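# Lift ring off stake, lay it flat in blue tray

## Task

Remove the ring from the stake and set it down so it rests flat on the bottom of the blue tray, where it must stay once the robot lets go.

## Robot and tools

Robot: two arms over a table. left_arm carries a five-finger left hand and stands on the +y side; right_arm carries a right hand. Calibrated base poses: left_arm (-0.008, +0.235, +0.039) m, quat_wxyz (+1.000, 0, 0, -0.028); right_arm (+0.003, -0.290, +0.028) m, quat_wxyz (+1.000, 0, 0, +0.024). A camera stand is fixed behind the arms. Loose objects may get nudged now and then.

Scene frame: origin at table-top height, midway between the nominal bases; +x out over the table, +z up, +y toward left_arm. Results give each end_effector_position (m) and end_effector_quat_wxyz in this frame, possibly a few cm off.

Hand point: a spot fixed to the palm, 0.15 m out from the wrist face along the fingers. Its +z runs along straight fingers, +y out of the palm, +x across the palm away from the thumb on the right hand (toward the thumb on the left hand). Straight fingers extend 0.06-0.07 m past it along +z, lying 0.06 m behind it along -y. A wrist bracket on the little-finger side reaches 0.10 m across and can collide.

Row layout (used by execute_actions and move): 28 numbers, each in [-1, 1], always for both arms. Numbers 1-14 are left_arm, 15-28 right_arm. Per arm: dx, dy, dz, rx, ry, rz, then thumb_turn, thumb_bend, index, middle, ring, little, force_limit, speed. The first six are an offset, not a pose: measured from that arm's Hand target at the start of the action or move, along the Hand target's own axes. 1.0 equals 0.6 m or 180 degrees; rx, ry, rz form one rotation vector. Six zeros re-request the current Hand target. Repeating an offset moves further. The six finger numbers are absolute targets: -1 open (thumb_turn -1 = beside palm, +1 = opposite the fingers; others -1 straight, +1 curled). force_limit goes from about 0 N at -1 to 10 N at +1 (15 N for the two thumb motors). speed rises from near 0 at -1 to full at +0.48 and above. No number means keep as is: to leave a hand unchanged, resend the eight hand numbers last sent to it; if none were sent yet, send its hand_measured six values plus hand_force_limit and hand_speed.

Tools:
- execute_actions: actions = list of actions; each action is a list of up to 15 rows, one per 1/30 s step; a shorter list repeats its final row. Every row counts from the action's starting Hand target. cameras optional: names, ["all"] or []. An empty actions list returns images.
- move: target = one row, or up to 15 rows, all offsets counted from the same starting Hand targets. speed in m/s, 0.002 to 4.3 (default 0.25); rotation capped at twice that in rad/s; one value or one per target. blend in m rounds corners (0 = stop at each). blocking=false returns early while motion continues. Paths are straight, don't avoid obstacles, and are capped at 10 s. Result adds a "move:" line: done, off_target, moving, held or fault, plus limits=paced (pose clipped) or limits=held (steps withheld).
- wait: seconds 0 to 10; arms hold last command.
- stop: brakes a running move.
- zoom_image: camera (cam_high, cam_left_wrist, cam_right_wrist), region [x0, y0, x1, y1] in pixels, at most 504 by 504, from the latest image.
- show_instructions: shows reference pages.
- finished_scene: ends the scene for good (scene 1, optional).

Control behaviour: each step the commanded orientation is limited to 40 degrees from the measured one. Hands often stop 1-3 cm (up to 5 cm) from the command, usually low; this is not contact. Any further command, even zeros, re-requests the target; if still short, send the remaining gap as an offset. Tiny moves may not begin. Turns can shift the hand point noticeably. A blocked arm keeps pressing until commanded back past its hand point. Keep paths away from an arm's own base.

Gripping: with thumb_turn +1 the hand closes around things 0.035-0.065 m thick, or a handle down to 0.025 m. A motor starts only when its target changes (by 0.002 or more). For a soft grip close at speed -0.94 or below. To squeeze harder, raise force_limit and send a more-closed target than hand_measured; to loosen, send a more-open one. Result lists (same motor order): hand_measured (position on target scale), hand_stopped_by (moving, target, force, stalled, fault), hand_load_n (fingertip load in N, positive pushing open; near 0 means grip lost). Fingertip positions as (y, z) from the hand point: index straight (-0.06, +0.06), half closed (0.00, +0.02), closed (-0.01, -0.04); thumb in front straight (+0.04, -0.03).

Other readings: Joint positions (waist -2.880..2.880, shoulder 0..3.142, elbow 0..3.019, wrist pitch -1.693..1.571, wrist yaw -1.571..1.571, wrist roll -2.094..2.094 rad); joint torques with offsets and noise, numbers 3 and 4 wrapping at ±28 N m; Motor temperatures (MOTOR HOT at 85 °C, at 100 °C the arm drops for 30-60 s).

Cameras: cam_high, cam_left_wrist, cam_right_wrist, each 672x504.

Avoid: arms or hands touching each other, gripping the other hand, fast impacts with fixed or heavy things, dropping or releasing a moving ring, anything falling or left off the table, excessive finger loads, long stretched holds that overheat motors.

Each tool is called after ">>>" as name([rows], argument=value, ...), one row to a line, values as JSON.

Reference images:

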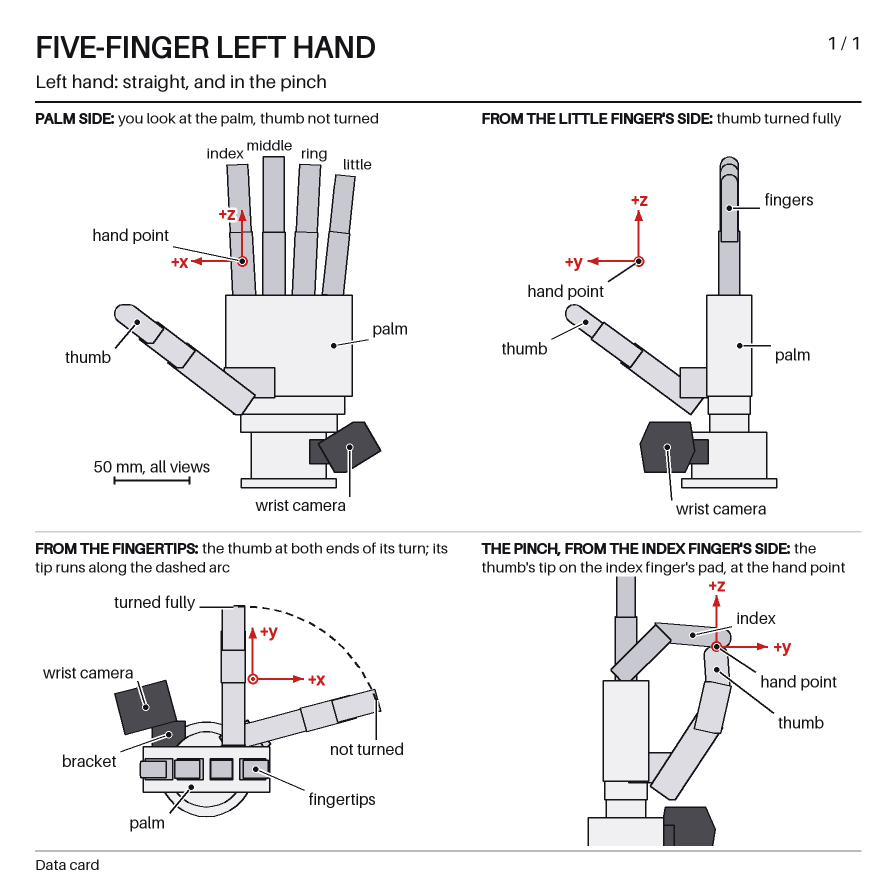

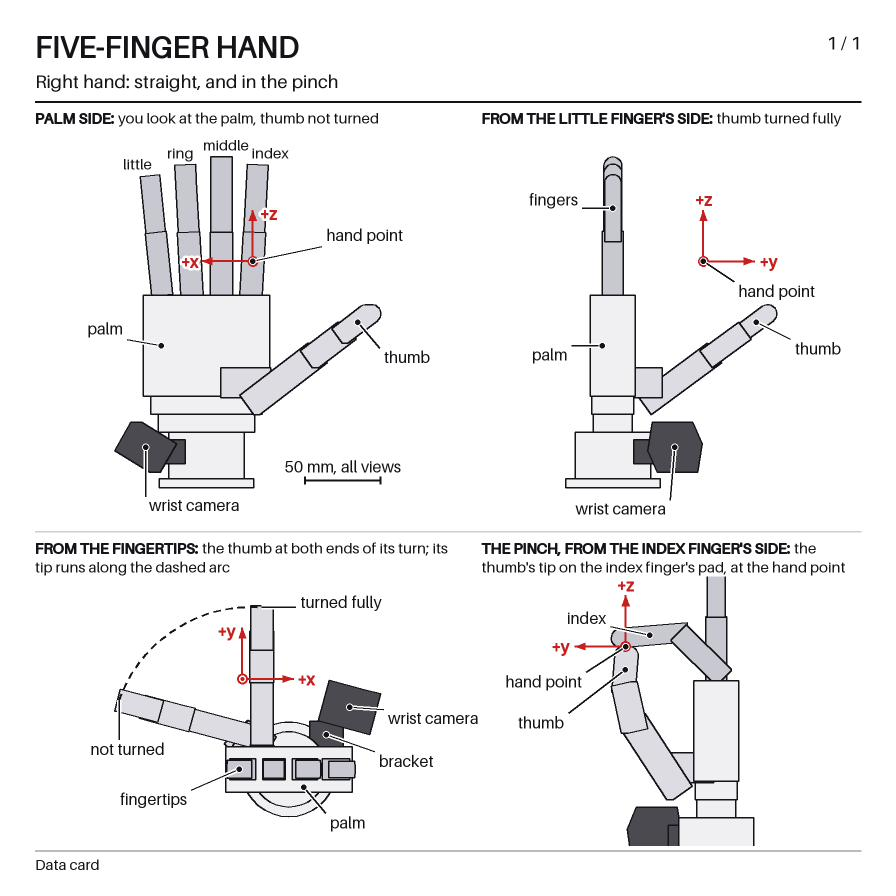

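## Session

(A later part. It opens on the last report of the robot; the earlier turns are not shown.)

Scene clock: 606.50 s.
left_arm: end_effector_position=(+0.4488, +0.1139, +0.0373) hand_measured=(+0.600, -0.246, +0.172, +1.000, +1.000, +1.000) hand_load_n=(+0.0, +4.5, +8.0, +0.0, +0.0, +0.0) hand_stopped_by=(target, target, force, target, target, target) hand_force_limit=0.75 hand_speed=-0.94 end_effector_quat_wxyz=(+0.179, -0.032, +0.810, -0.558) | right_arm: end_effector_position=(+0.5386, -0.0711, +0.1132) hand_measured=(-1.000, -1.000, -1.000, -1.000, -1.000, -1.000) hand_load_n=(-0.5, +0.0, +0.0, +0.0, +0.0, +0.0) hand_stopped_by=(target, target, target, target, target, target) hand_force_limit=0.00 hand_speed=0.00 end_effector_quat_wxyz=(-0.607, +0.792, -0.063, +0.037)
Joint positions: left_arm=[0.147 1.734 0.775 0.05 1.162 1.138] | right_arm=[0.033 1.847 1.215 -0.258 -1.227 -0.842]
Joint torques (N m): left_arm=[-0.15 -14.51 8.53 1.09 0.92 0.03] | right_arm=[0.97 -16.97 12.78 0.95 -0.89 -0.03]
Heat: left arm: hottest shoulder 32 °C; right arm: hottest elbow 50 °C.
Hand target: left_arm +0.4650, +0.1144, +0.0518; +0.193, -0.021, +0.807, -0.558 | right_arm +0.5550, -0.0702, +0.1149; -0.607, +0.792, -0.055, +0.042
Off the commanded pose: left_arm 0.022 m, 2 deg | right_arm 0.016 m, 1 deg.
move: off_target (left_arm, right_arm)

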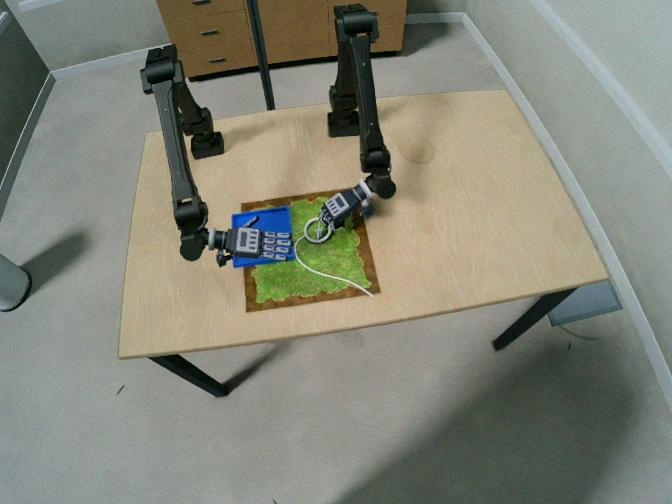

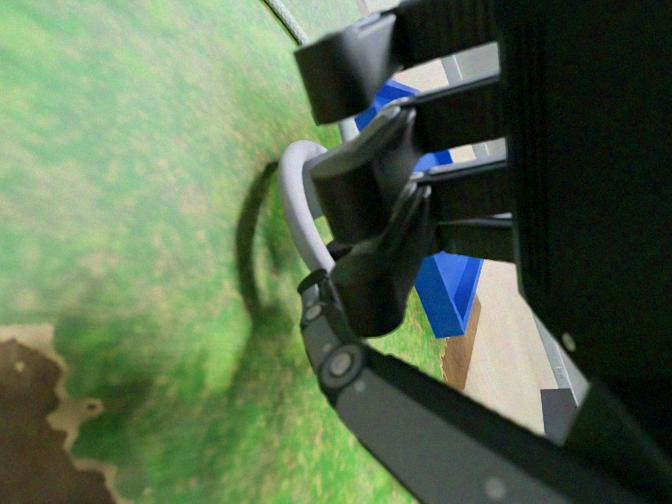

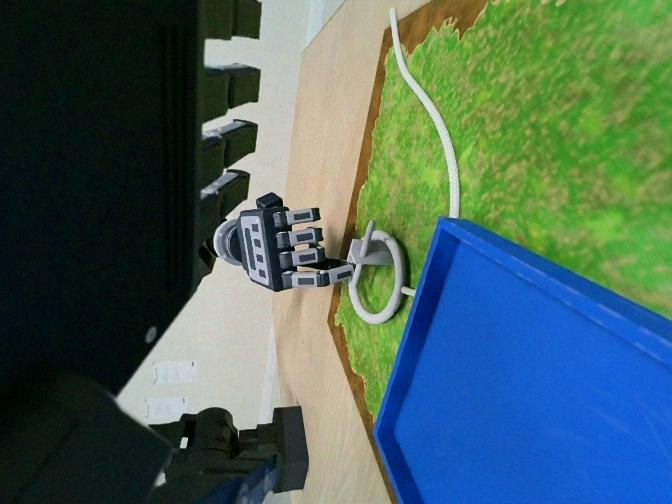

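>>> move(target=[-0.0049,-0.0257,0.0129,0,0,0,0.6,-0.245,0.56,1.0,1,1,0.75,-0.94,0,0,0,0,0,0,-1,-1,-1,-1,-1,-1,0,0], speed=0.02, cameras=["cam_left_wrist","cam_high","cam_right_wrist"])

>>> zoom_image(camera="cam_high", region=[300, 215, 340, 245])

>>> zoom_image(camera="cam_right_wrist", region=[330, 200, 430, 320])

Scene clock: 608.60 s.
left_arm: end_effector_position=(+0.4493, +0.1063, +0.0495) hand_measured=(+0.600, -0.246, +0.172, +1.000, +1.000, +1.000) hand_load_n=(+0.0, +0.0, +0.0, +0.0, +0.0, +0.5) hand_stopped_by=(target, target, force, target, target, target) hand_force_limit=0.75 hand_speed=-0.94 end_effector_quat_wxyz=(+0.178, -0.034, +0.810, -0.557) | right_arm: end_effector_position=(+0.5386, -0.0711, +0.1132) hand_measured=(-1.000, -1.000, -1.000, -1.000, -1.000, -1.000) hand_load_n=(+0.0, +0.0, +0.0, +0.0, +0.0, +0.0) hand_stopped_by=(target, target, target, target, target, target) hand_force_limit=0.00 hand_speed=0.00 end_effector_quat_wxyz=(-0.607, +0.792, -0.063, +0.037)
Joint positions: left_arm=[0.129 1.702 0.775 0.05 1.149 1.099] | right_arm=[0.033 1.847 1.215 -0.258 -1.227 -0.842]
Joint torques (N m): left_arm=[-1.03 -13.86 8.96 1.81 0.67 -0.11] | right_arm=[2.08 -16.5 12.55 0.76 -0.94 -0.06]
Heat: left arm: hottest shoulder 32 °C; right arm: hottest elbow 50 °C.
Hand target: left_arm +0.4675, +0.1024, +0.0644; +0.193, -0.021, +0.807, -0.558 | right_arm +0.5550, -0.0702, +0.1149; -0.607, +0.792, -0.055, +0.042
Off the commanded pose: left_arm 0.024 m, 2 deg | right_arm 0.016 m, 1 deg.
move: off_target (left_arm, right_arm)

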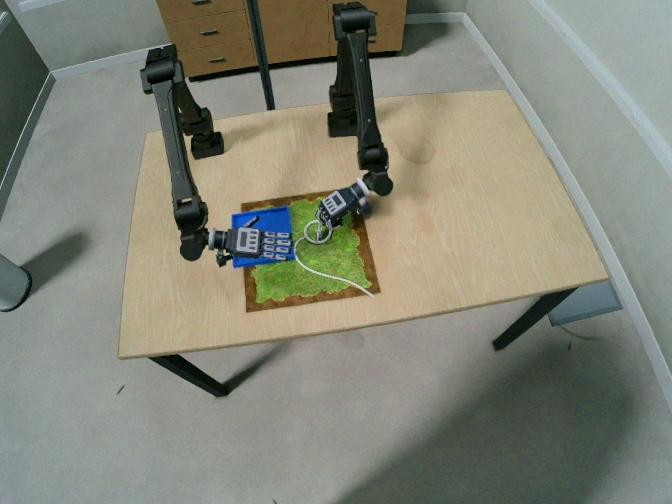

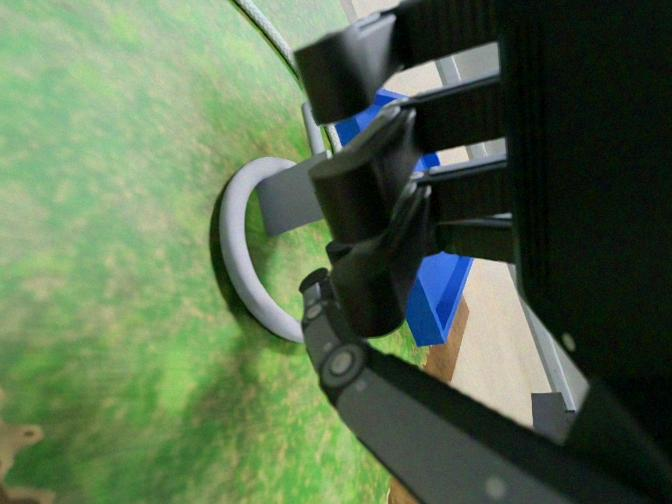

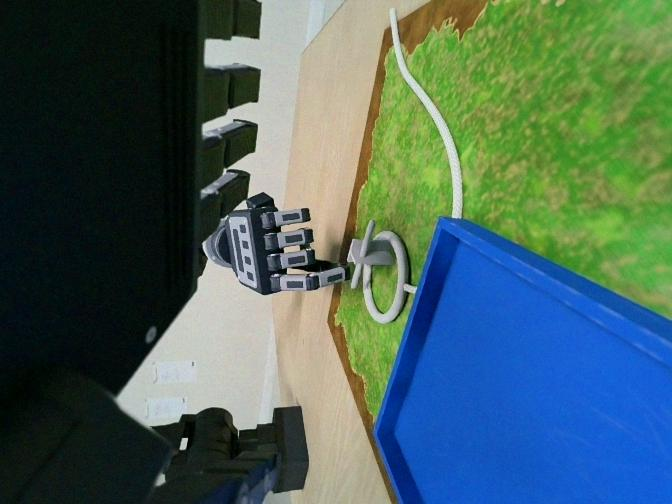

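Scaled by 12.600 from the camera's 672x504 image, which has a finer 960x720 frame.

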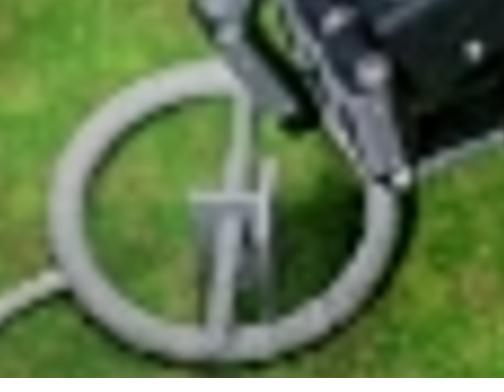

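Scaled by 4.200 from the camera's 672x504 image, which has a finer 960x720 frame.

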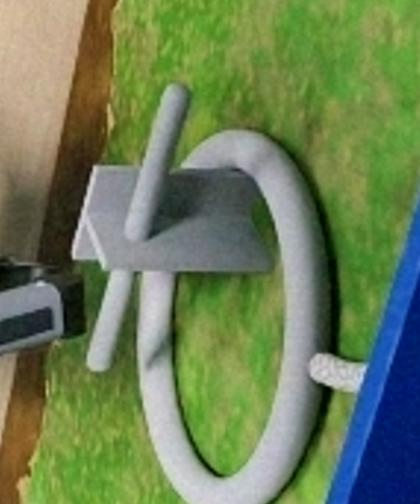

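>>> move([
  [-0.0073,0.0111,-0.0261,-0.0089,0.0067,-0.0081,0.6,-0.25,0.03,1.0,1,1,0.2,-0.2,0,0,0,0,0,0,-1,-1,-1,-1,-1,-1,0,0],
  [0.0363,0.0876,-0.0097,-0.0089,0.0067,-0.0081,0.6,-0.25,0.03,1.0,1,1,0.2,-0.2,0,0,0,0,0,0,-1,-1,-1,-1,-1,-1,0,0],
  [0.0499,0.1217,0.0066,-0.0089,0.0067,-0.0081,0.6,-0.25,0.05,1.0,1,1,0.2,-0.5,0,0,0,0,0,0,-1,-1,-1,-1,-1,-1,0,0],
], speed=0.08, cameras=["cam_left_wrist","cam_high"])

>>> zoom_image(camera="cam_left_wrist", region=[220, 140, 420, 360])

>>> zoom_image(camera="cam_high", region=[300, 215, 340, 245])

Scene clock: 614.73 s.
left_arm: end_effector_position=(+0.4612, +0.1172, +0.0174) hand_measured=(+0.600, -0.250, +0.050, +1.000, +1.000, +1.000) hand_load_n=(+0.0, -1.5, -1.0, +0.0, +0.0, +0.0) hand_stopped_by=(target, target, target, target, target, target) hand_force_limit=0.20 hand_speed=-0.50 end_effector_quat_wxyz=(+0.190, -0.014, +0.808, -0.558) | right_arm: end_effector_position=(+0.5386, -0.0711, +0.1132) hand_measured=(-1.000, -1.000, -1.000, -1.000, -1.000, -1.000) hand_load_n=(+0.0, +0.0, +0.0, +0.0, +0.0, +0.0) hand_stopped_by=(target, target, target, target, target, target) hand_force_limit=0.00 hand_speed=0.00 end_effector_quat_wxyz=(-0.607, +0.792, -0.063, +0.037)
Joint positions: left_arm=[0.153 1.807 0.8 0.093 1.174 1.185] | right_arm=[0.033 1.847 1.215 -0.258 -1.227 -0.842]
Joint torques (N m): left_arm=[-0.38 -9.52 4.7 2.03 -0.25 0.15] | right_arm=[1.44 -16.91 12.53 0.95 -0.94 0.02]
Heat: left arm: hottest shoulder 32 °C; right arm: hottest elbow 50 °C.
Hand target: left_arm +0.4545, +0.1190, -0.0118; +0.178, -0.028, +0.816, -0.549 | right_arm +0.5550, -0.0702, +0.1149; -0.607, +0.792, -0.055, +0.042
Off the commanded pose: left_arm 0.030 m, 3 deg | right_arm 0.016 m, 1 deg.
move: off_target (left_arm, right_arm); target 3's new numbers were sent with left_arm's hand 0.030 m and 2 deg from that target
Images, in order (width x height): cam_high 672x504, cam_left_wrist 672x504.

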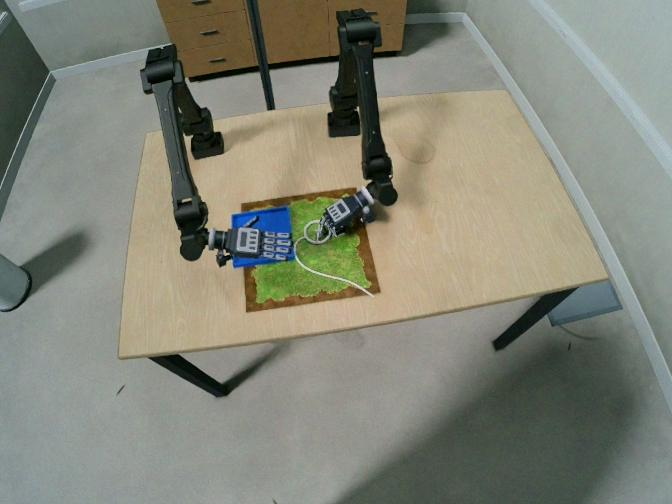

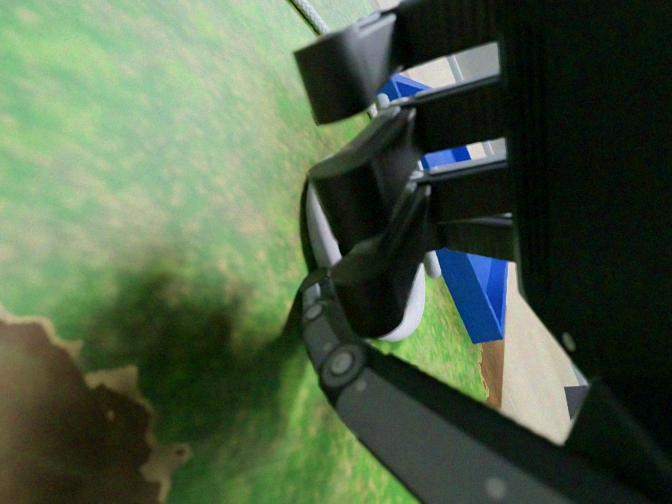

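Scaled by 2.291 from the camera's 672x504 image, which has a finer 960x720 frame.

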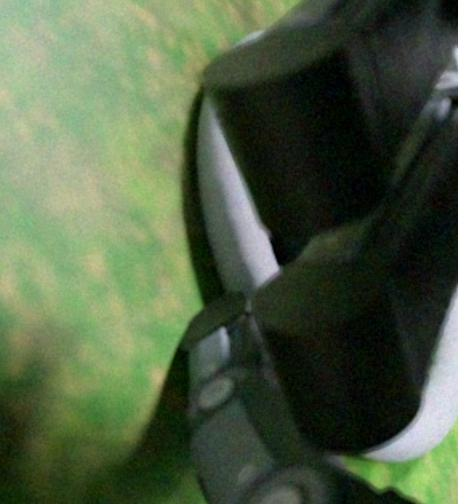

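Scaled by 12.600 from the camera's 672x504 image, which has a finer 960x720 frame.

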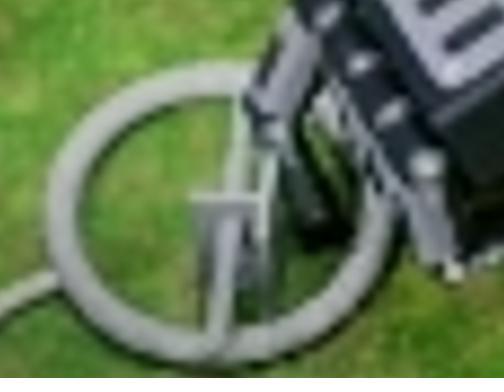

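>>> move([
  [0.0166,-0.0216,-0.0142,0,0,0,0.6,-0.25,0.05,1.0,1,1,0.2,-0.2,0,0,0,0,0,0,-1,-1,-1,-1,-1,-1,0,0],
  [0.0222,-0.0042,-0.006,0,0,0,0.6,-0.25,0.06,1.0,1,1,0.2,-0.5,0,0,0,0,0,0,-1,-1,-1,-1,-1,-1,0,0],
], speed=0.08, cameras=["cam_left_wrist","cam_high"])

>>> zoom_image(camera="cam_left_wrist", region=[220, 140, 420, 360])

>>> zoom_image(camera="cam_high", region=[300, 215, 340, 245])

Scene clock: 617.23 s.
left_arm: end_effector_position=(+0.4567, +0.1180, +0.0174) hand_measured=(+0.600, -0.250, +0.060, +1.000, +1.000, +1.000) hand_load_n=(+0.0, -1.0, +1.0, +0.0, +0.0, +0.0) hand_stopped_by=(target, target, target, target, target, target) hand_force_limit=0.20 hand_speed=-0.50 end_effector_quat_wxyz=(+0.201, -0.008, +0.809, -0.553) | right_arm: end_effector_position=(+0.5386, -0.0711, +0.1132) hand_measured=(-1.000, -1.000, -1.000, -1.000, -1.000, -1.000) hand_load_n=(+0.0, +0.0, +0.0, +0.0, +0.0, +0.0) hand_stopped_by=(target, target, target, target, target, target) hand_force_limit=0.00 hand_speed=0.00 end_effector_quat_wxyz=(-0.607, +0.792, -0.063, +0.037)
Joint positions: left_arm=[0.153 1.792 0.773 0.124 1.165 1.192] | right_arm=[0.033 1.847 1.215 -0.258 -1.227 -0.842]
Joint torques (N m): left_arm=[-0.44 -10.11 3.52 1.52 0.14 0.08] | right_arm=[2.2 -16.38 12.48 0.81 -0.95 -0.02]
Heat: left arm: hottest shoulder 32 °C; right arm: hottest elbow 50 °C.
Hand target: left_arm +0.4406, +0.1180, -0.0117; +0.178, -0.028, +0.816, -0.549 | right_arm +0.5550, -0.0702, +0.1149; -0.607, +0.792, -0.055, +0.042
Off the commanded pose: left_arm 0.033 m, 4 deg | right_arm 0.016 m, 1 deg.
move: off_target (left_arm, right_arm); target 2's new numbers were sent with left_arm's hand 0.033 m and 4 deg from that target
Images, in order (width x height): cam_high 672x504, cam_left_wrist 672x504.

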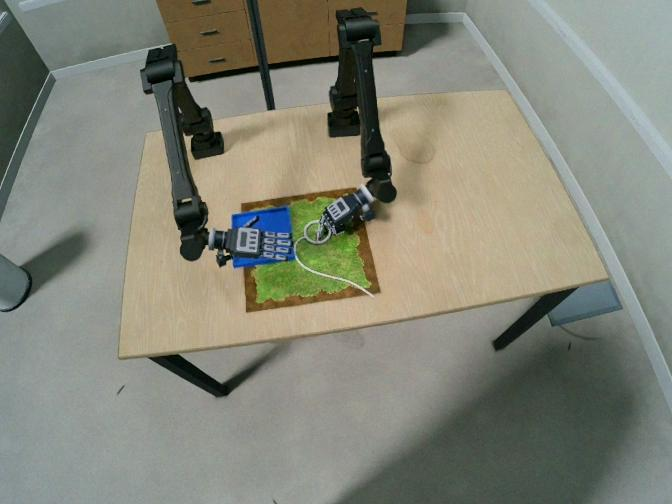

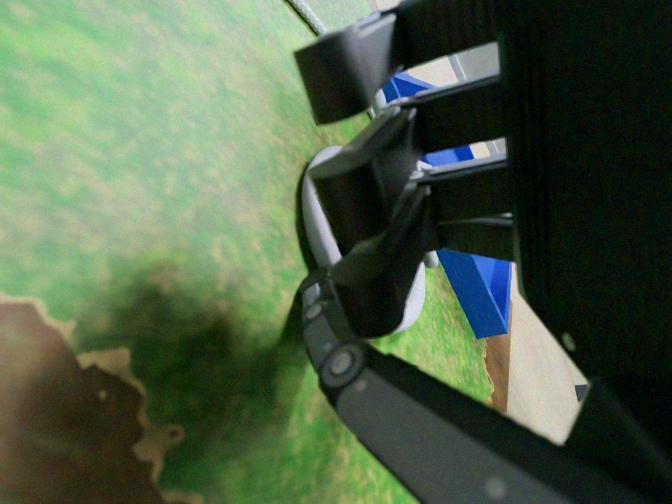

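Scaled by 2.291 from the camera's 672x504 image, which has a finer 960x720 frame.

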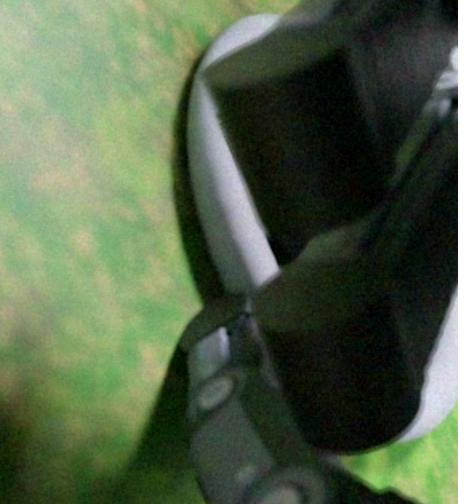

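Scaled by 12.600 from the camera's 672x504 image, which has a finer 960x720 frame.

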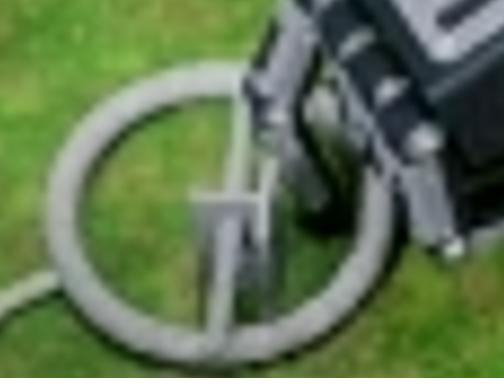

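>>> move([
  [0.0052,-0.0062,0.0127,0,0,0,0.6,-0.245,0.08,1.0,1,1,0.2,-0.5,0,0,0,0,0,0,-1,-1,-1,-1,-1,-1,0,0],
  [0.0052,-0.0062,0.0127,0,0,0,0.6,-0.245,0.4,1.0,1,1,-0.4,-0.9,0,0,0,0,0,0,-1,-1,-1,-1,-1,-1,0,0],
  [0.0052,-0.0062,0.0127,0,0,0,0.6,-0.245,0.5,1.0,1,1,0.7,-0.9,0,0,0,0,0,0,-1,-1,-1,-1,-1,-1,0,0],
], speed=0.08, cameras=["cam_left_wrist","cam_high"])

>>> zoom_image(camera="cam_high", region=[300, 215, 340, 245])

Scene clock: 621.07 s.
left_arm: end_effector_position=(+0.4568, +0.1158, +0.0169) hand_measured=(+0.600, -0.246, +0.168, +1.000, +1.000, +1.000) hand_load_n=(+0.0, +1.0, +10.0, +0.0, +0.0, +0.0) hand_stopped_by=(target, target, force, target, target, target) hand_force_limit=0.70 hand_speed=-0.90 end_effector_quat_wxyz=(+0.206, -0.010, +0.808, -0.553) | right_arm: end_effector_position=(+0.5386, -0.0711, +0.1132) hand_measured=(-1.000, -1.000, -1.000, -1.000, -1.000, -1.000) hand_load_n=(-0.5, +0.0, +0.0, +0.0, +0.0, +0.0) hand_stopped_by=(target, target, target, target, target, target) hand_force_limit=0.00 hand_speed=0.00 end_effector_quat_wxyz=(-0.607, +0.792, -0.063, +0.037)
Joint positions: left_arm=[0.148 1.792 0.76 0.171 1.158 1.162] | right_arm=[0.033 1.847 1.215 -0.258 -1.227 -0.842]
Joint torques (N m): left_arm=[-1.26 -10.11 3.6 1.57 -0.08 -0.01] | right_arm=[1.55 -16.03 12.57 1.02 -0.94 0.01]
Heat: left arm: hottest shoulder 32 °C; right arm: hottest elbow 50 °C.
Hand target: left_arm +0.4393, +0.1090, -0.0117; +0.177, -0.028, +0.816, -0.549 | right_arm +0.5550, -0.0702, +0.1149; -0.607, +0.792, -0.055, +0.042
Off the commanded pose: left_arm 0.034 m, 4 deg | right_arm 0.016 m, 1 deg.
move: off_target (left_arm, right_arm); target 2's new numbers were sent with left_arm's hand 0.034 m and 4 deg from that target; target 3's new numbers were sent with left_arm's hand 0.034 m and 4 deg from that target
Images, in order (width x height): cam_high 672x504, cam_left_wrist 672x504.

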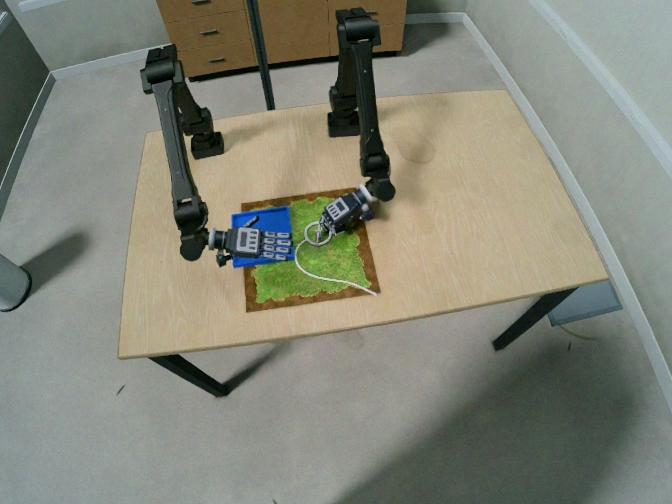

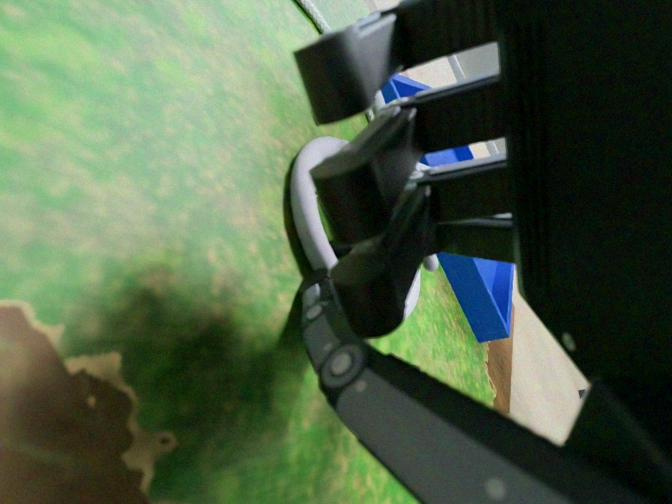

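Scaled by 12.600 from the camera's 672x504 image, which has a finer 960x720 frame.

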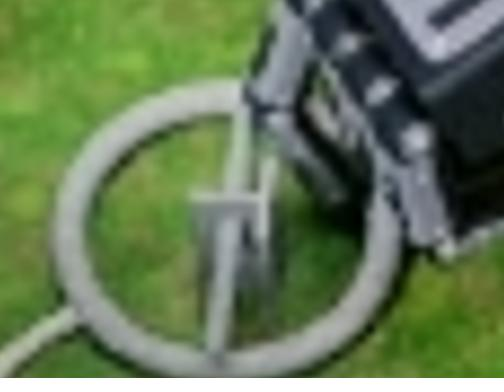

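>>> move([
  [-0.0448,-0.0266,-0.011,0.0074,-0.0091,0.0185,0.6,-0.245,0.5,1.0,1,1,0.7,-0.9,0,0,0,0,0,0,-1,-1,-1,-1,-1,-1,0,0],
  [-0.0647,-0.0578,-0.0204,0.0074,-0.0091,0.0185,0.6,-0.245,0.5,1.0,1,1,0.7,-0.9,0,0,0,0,0,0,-1,-1,-1,-1,-1,-1,0,0],
], speed=0.03, cameras=["cam_left_wrist"])

>>> zoom_image(camera="cam_left_wrist", region=[220, 140, 420, 360])

Scene clock: 624.57 s.
left_arm: end_effector_position=(+0.4506, +0.1155, +0.0201) hand_measured=(+0.600, -0.246, +0.168, +1.000, +1.000, +1.000) hand_load_n=(+1.0, +4.0, +7.0, +0.0, +0.0, +0.0) hand_stopped_by=(target, target, force, target, target, target) hand_force_limit=0.70 hand_speed=-0.90 end_effector_quat_wxyz=(+0.193, -0.020, +0.810, -0.553) | right_arm: end_effector_position=(+0.5386, -0.0711, +0.1132) hand_measured=(-1.000, -1.000, -1.000, -1.000, -1.000, -1.000) hand_load_n=(+0.0, +0.0, -0.5, +0.0, +0.0, +0.0) hand_stopped_by=(target, target, target, target, target, target) hand_force_limit=0.00 hand_speed=0.00 end_effector_quat_wxyz=(-0.607, +0.792, -0.063, +0.037)
Joint positions: left_arm=[0.148 1.774 0.76 0.121 1.155 1.162] | right_arm=[0.033 1.847 1.215 -0.258 -1.227 -0.842]
Joint torques (N m): left_arm=[-0.62 -14.56 8.06 1.03 0.85 -0.03] | right_arm=[1.49 -17.14 12.59 0.95 -0.95 -0.05]
Heat: left arm: hottest shoulder 32 °C; right arm: hottest elbow 50 °C.
Hand target: left_arm +0.4666, +0.1155, +0.0338; +0.205, -0.010, +0.808, -0.552 | right_arm +0.5550, -0.0702, +0.1149; -0.607, +0.792, -0.055, +0.042
Off the commanded pose: left_arm 0.021 m, 2 deg | right_arm 0.016 m, 1 deg.
move: off_target (left_arm, right_arm)
Images, in order (width x height): cam_left_wrist 672x504.

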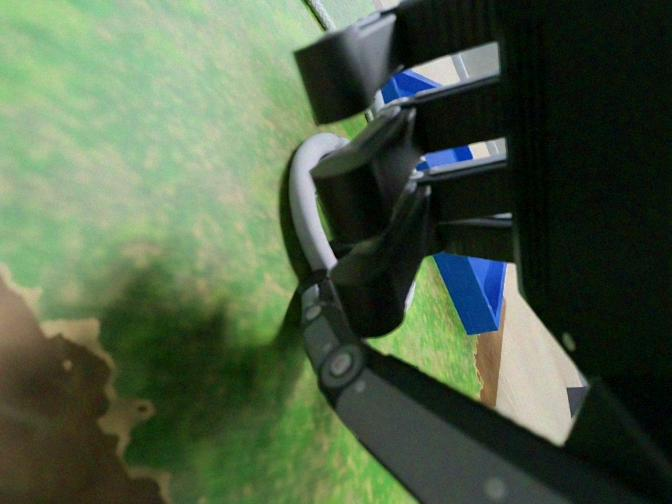

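Scaled by 2.291 from the camera's 672x504 image, which has a finer 960x720 frame.

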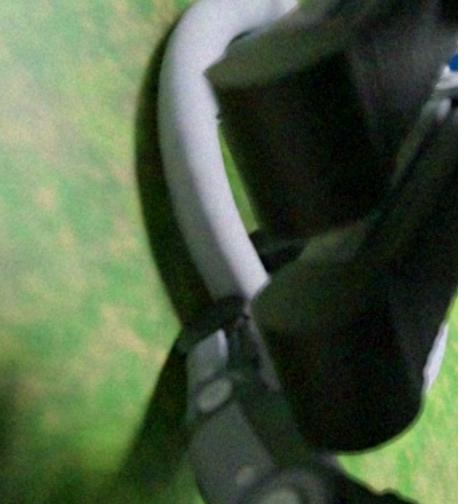

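>>> move([
  [0,0,0,0,0,0,0.6,-0.245,0.56,1.0,1,1,0.8,-0.94,0,0,0,0,0,0,-1,-1,-1,-1,-1,-1,0,0],
  [-0.0049,-0.0156,-0.0036,-0.044,0,0,0.6,-0.245,0.56,1.0,1,1,0.8,-0.94,0,0,0,0,0,0,-1,-1,-1,-1,-1,-1,0,0],
], speed=0.02, cameras=["cam_left_wrist","cam_high","cam_right_wrist"])

>>> zoom_image(camera="cam_high", region=[300, 215, 340, 245])

>>> zoom_image(camera="cam_right_wrist", region=[330, 200, 430, 320])

Scene clock: 630.17 s.
left_arm: end_effector_position=(+0.4500, +0.1182, +0.0290) hand_measured=(+0.600, -0.248, +0.176, +1.000, +1.000, +1.000) hand_load_n=(-0.5, +7.5, +9.5, +0.0, +0.0, +0.0) hand_stopped_by=(target, target, force, target, target, target) hand_force_limit=0.80 hand_speed=-0.94 end_effector_quat_wxyz=(+0.189, -0.042, +0.846, -0.496) | right_arm: end_effector_position=(+0.5386, -0.0711, +0.1132) hand_measured=(-1.000, -1.000, -1.000, -1.000, -1.000, -1.000) hand_load_n=(+0.0, +0.0, +0.0, +0.0, +0.0, +0.0) hand_stopped_by=(target, target, target, target, target, target) hand_force_limit=0.00 hand_speed=0.00 end_effector_quat_wxyz=(-0.607, +0.792, -0.063, +0.037)
Joint positions: left_arm=[0.108 1.691 0.773 -0.022 1.001 1.171] | right_arm=[0.033 1.847 1.215 -0.258 -1.227 -0.842]
Joint torques (N m): left_arm=[-1.03 -13.86 8.88 1.06 0.71 0.12] | right_arm=[0.97 -16.44 12.45 0.92 -0.88 -0.07]
Heat: left arm: hottest shoulder 32 °C; right arm: hottest elbow 50 °C.
Hand target: left_arm +0.4667, +0.1144, +0.0439; +0.204, -0.024, +0.844, -0.495 | right_arm +0.5550, -0.0702, +0.1149; -0.607, +0.792, -0.055, +0.042
Off the commanded pose: left_arm 0.023 m, 3 deg | right_arm 0.016 m, 1 deg.
move: off_target (left_arm, right_arm)

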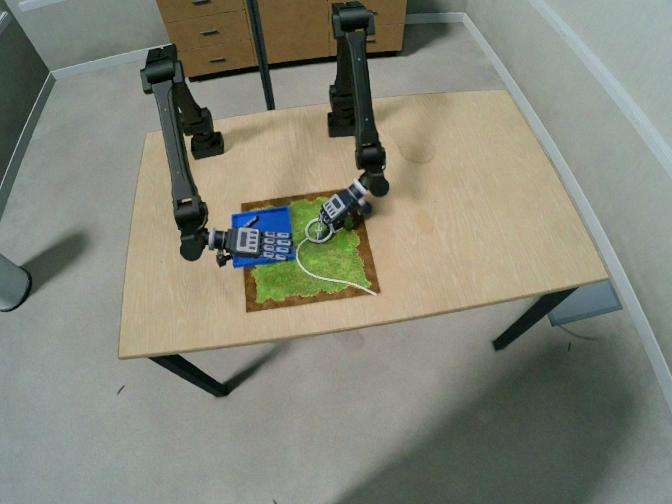

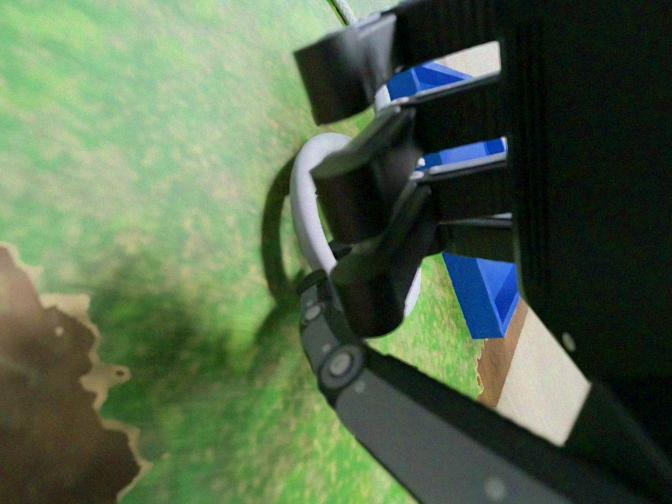

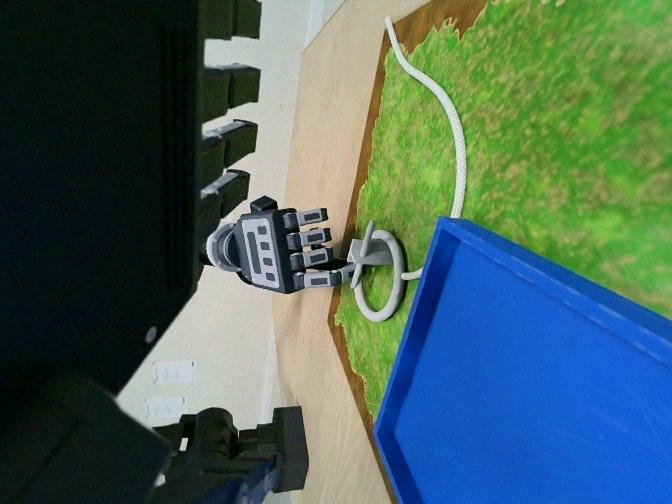

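Scaled by 12.600 from the camera's 672x504 image, which has a finer 960x720 frame.

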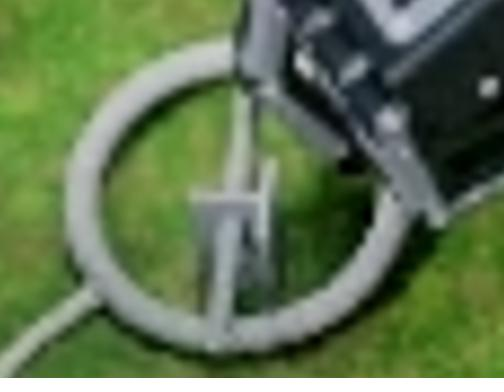

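Scaled by 4.200 from the camera's 672x504 image, which has a finer 960x720 frame.

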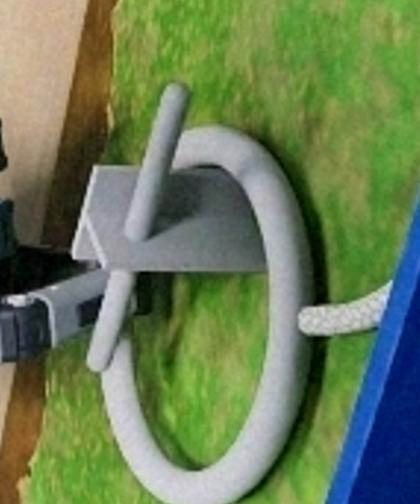

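>>> move(target=[-0.0057,-0.0218,0.0045,-0.044,0,0,0.6,-0.245,0.56,1.0,1,1,0.8,-0.94,0,0,0,0,0,0,-1,-1,-1,-1,-1,-1,0,0], speed=0.02, cameras=["cam_left_wrist","cam_high","cam_right_wrist"])

>>> zoom_image(camera="cam_high", region=[300, 215, 340, 245])

>>> zoom_image(camera="cam_right_wrist", region=[330, 200, 430, 320])

Scene clock: 634.77 s.
left_arm: end_effector_position=(+0.4502, +0.1126, +0.0363) hand_measured=(+0.600, -0.248, +0.176, +1.000, +1.000, +1.000) hand_load_n=(+0.0, +7.0, +8.5, +0.0, +0.0, +0.0) hand_stopped_by=(target, target, force, target, target, target) hand_force_limit=0.80 hand_speed=-0.94 end_effector_quat_wxyz=(+0.188, -0.047, +0.880, -0.433) | right_arm: end_effector_position=(+0.5386, -0.0711, +0.1132) hand_measured=(-1.000, -1.000, -1.000, -1.000, -1.000, -1.000) hand_load_n=(+0.0, +0.0, +0.0, +0.0, +0.0, +0.0) hand_stopped_by=(target, target, target, target, target, target) hand_force_limit=0.00 hand_speed=0.00 end_effector_quat_wxyz=(-0.607, +0.792, -0.063, +0.037)
Joint positions: left_arm=[0.039 1.629 0.795 -0.131 0.831 1.171] | right_arm=[0.033 1.847 1.215 -0.258 -1.227 -0.842]
Joint torques (N m): left_arm=[-1.03 -13.86 9.99 1.1 0.6 -0.08] | right_arm=[1.9 -16.91 12.46 0.98 -0.97 -0.06]
Heat: left arm: hottest shoulder 32 °C; right arm: hottest elbow 50 °C.
Hand target: left_arm +0.4686, +0.1065, +0.0548; +0.202, -0.038, +0.876, -0.436 | right_arm +0.5550, -0.0702, +0.1149; -0.607, +0.792, -0.055, +0.042
Off the commanded pose: left_arm 0.027 m, 2 deg | right_arm 0.016 m, 1 deg.
move: off_target (left_arm, right_arm)

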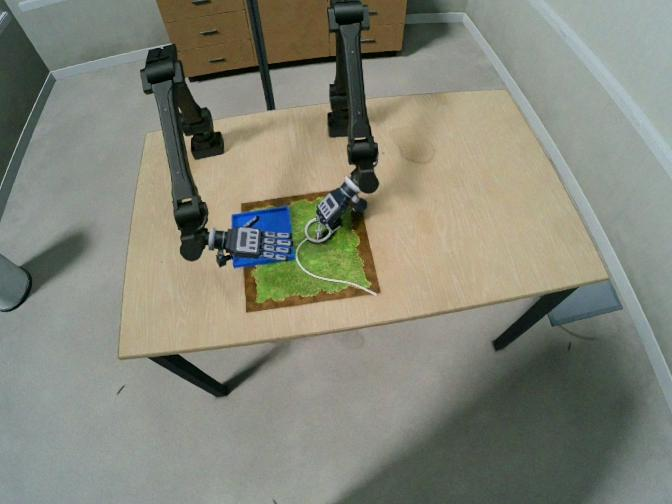

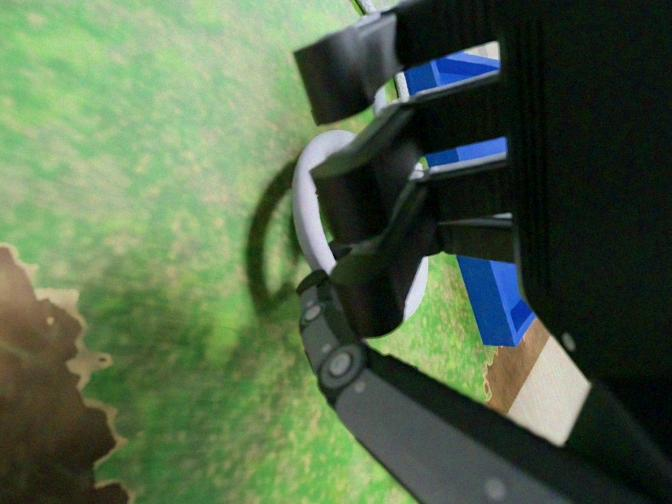

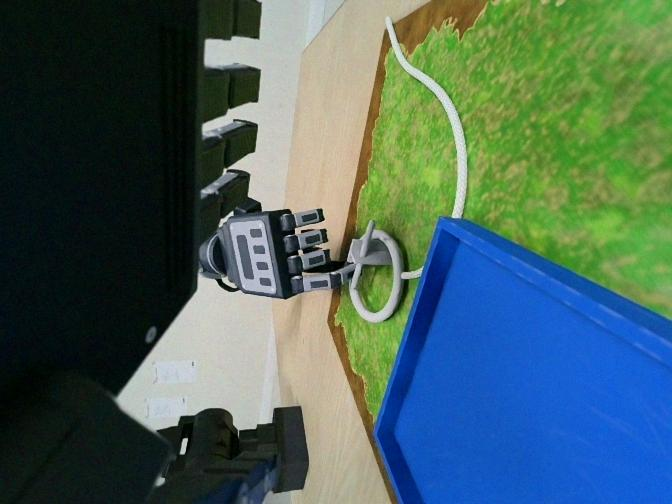

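Scaled by 12.600 from the camera's 672x504 image, which has a finer 960x720 frame.

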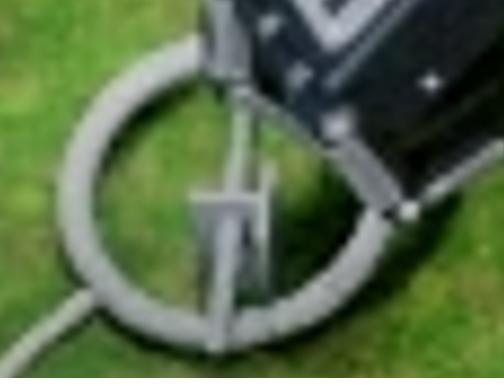

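Scaled by 4.200 from the camera's 672x504 image, which has a finer 960x720 frame.

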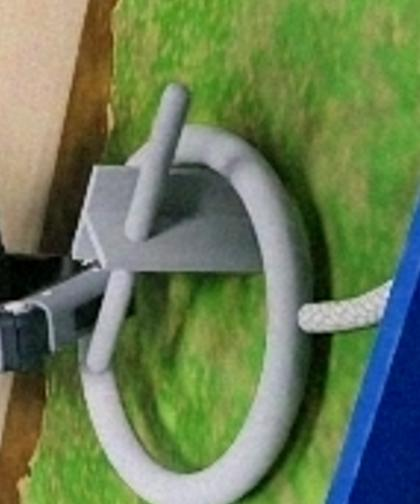

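>>> move(target=[-0.007,-0.0253,0.0037,-0.044,0,0,0.6,-0.245,0.56,1.0,1,1,0.8,-0.94,0,0,0,0,0,0,-1,-1,-1,-1,-1,-1,0,0], speed=0.02, cameras=["cam_left_wrist","cam_high","cam_right_wrist"])

>>> zoom_image(camera="cam_high", region=[300, 215, 340, 245])

>>> zoom_image(camera="cam_right_wrist", region=[330, 200, 430, 320])

Scene clock: 640.03 s.
left_arm: end_effector_position=(+0.4524, +0.1042, +0.0458) hand_measured=(+0.600, -0.248, +0.176, +1.000, +1.000, +1.000) hand_load_n=(-0.5, +6.5, +8.5, +0.0, +0.5, +0.0) hand_stopped_by=(target, target, force, target, target, target) hand_force_limit=0.80 hand_speed=-0.94 end_effector_quat_wxyz=(+0.182, -0.059, +0.909, -0.370) | right_arm: end_effector_position=(+0.5386, -0.0711, +0.1132) hand_measured=(-1.000, -1.000, -1.000, -1.000, -1.000, -1.000) hand_load_n=(-0.5, +0.0, +0.0, +0.0, +0.0, -0.5) hand_stopped_by=(target, target, target, target, target, target) hand_force_limit=0.00 hand_speed=0.00 end_effector_quat_wxyz=(-0.607, +0.792, -0.063, +0.037)
Joint positions: left_arm=[-0.039 1.589 0.84 -0.239 0.658 1.14] | right_arm=[0.033 1.847 1.215 -0.258 -1.227 -0.842]
Joint torques (N m): left_arm=[-0.91 -13.86 10.65 1.2 0.48 -0.08] | right_arm=[1.73 -17.2 12.49 0.94 -0.92 0.03]
Heat: left arm: hottest shoulder 32 °C; right arm: hottest elbow 50 °C.
Hand target: left_arm +0.4716, +0.0964, +0.0667; +0.199, -0.052, +0.904, -0.374 | right_arm +0.5550, -0.0702, +0.1149; -0.607, +0.792, -0.055, +0.042
Off the commanded pose: left_arm 0.030 m, 2 deg | right_arm 0.016 m, 1 deg.
move: off_target (left_arm, right_arm)

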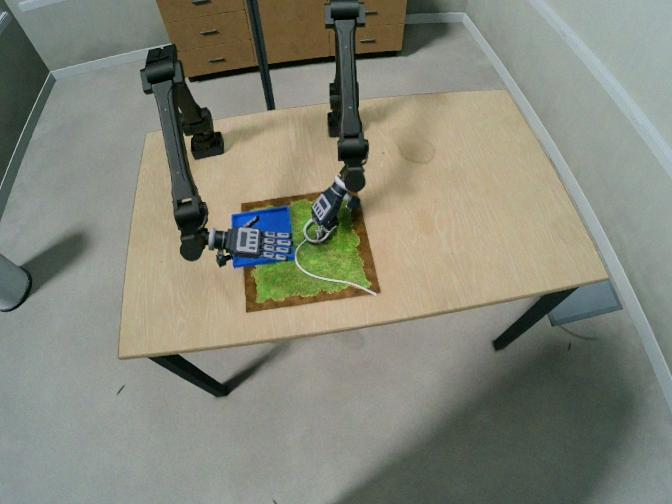

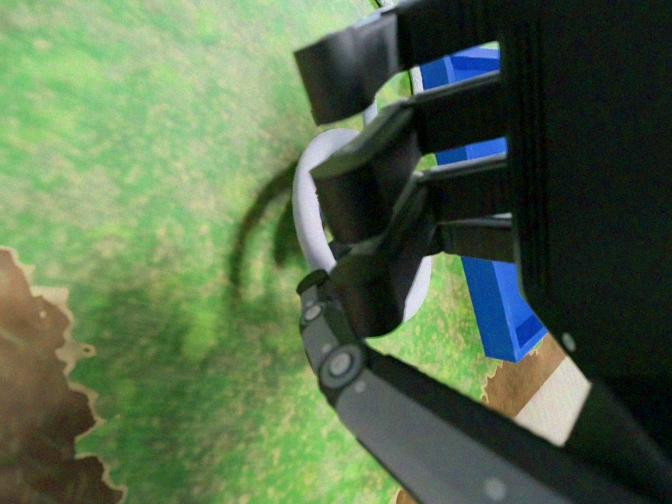

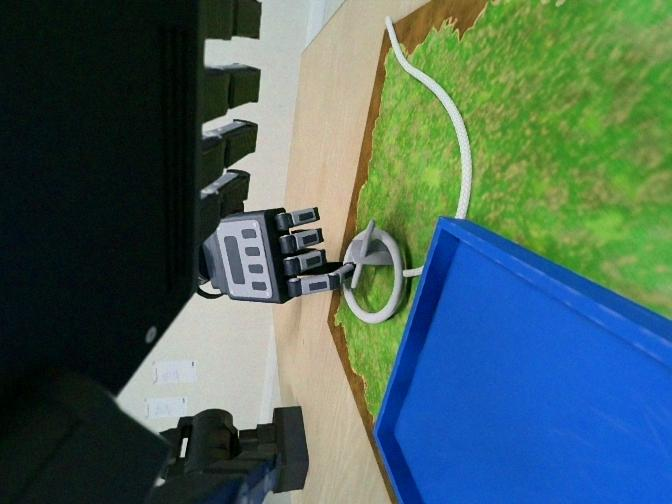

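Scaled by 12.600 from the camera's 672x504 image, which has a finer 960x720 frame.

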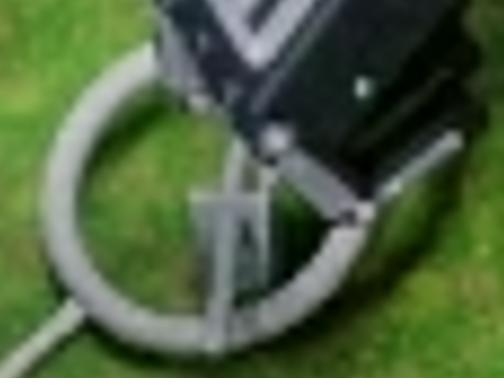

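Scaled by 4.200 from the camera's 672x504 image, which has a finer 960x720 frame.

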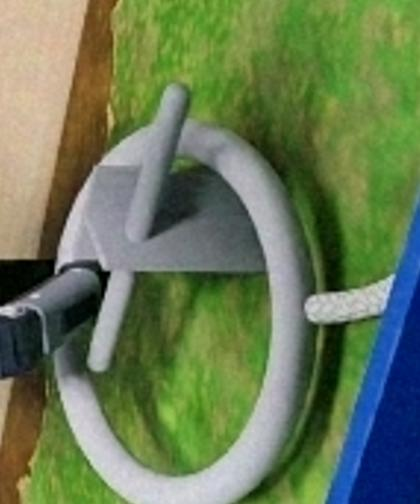

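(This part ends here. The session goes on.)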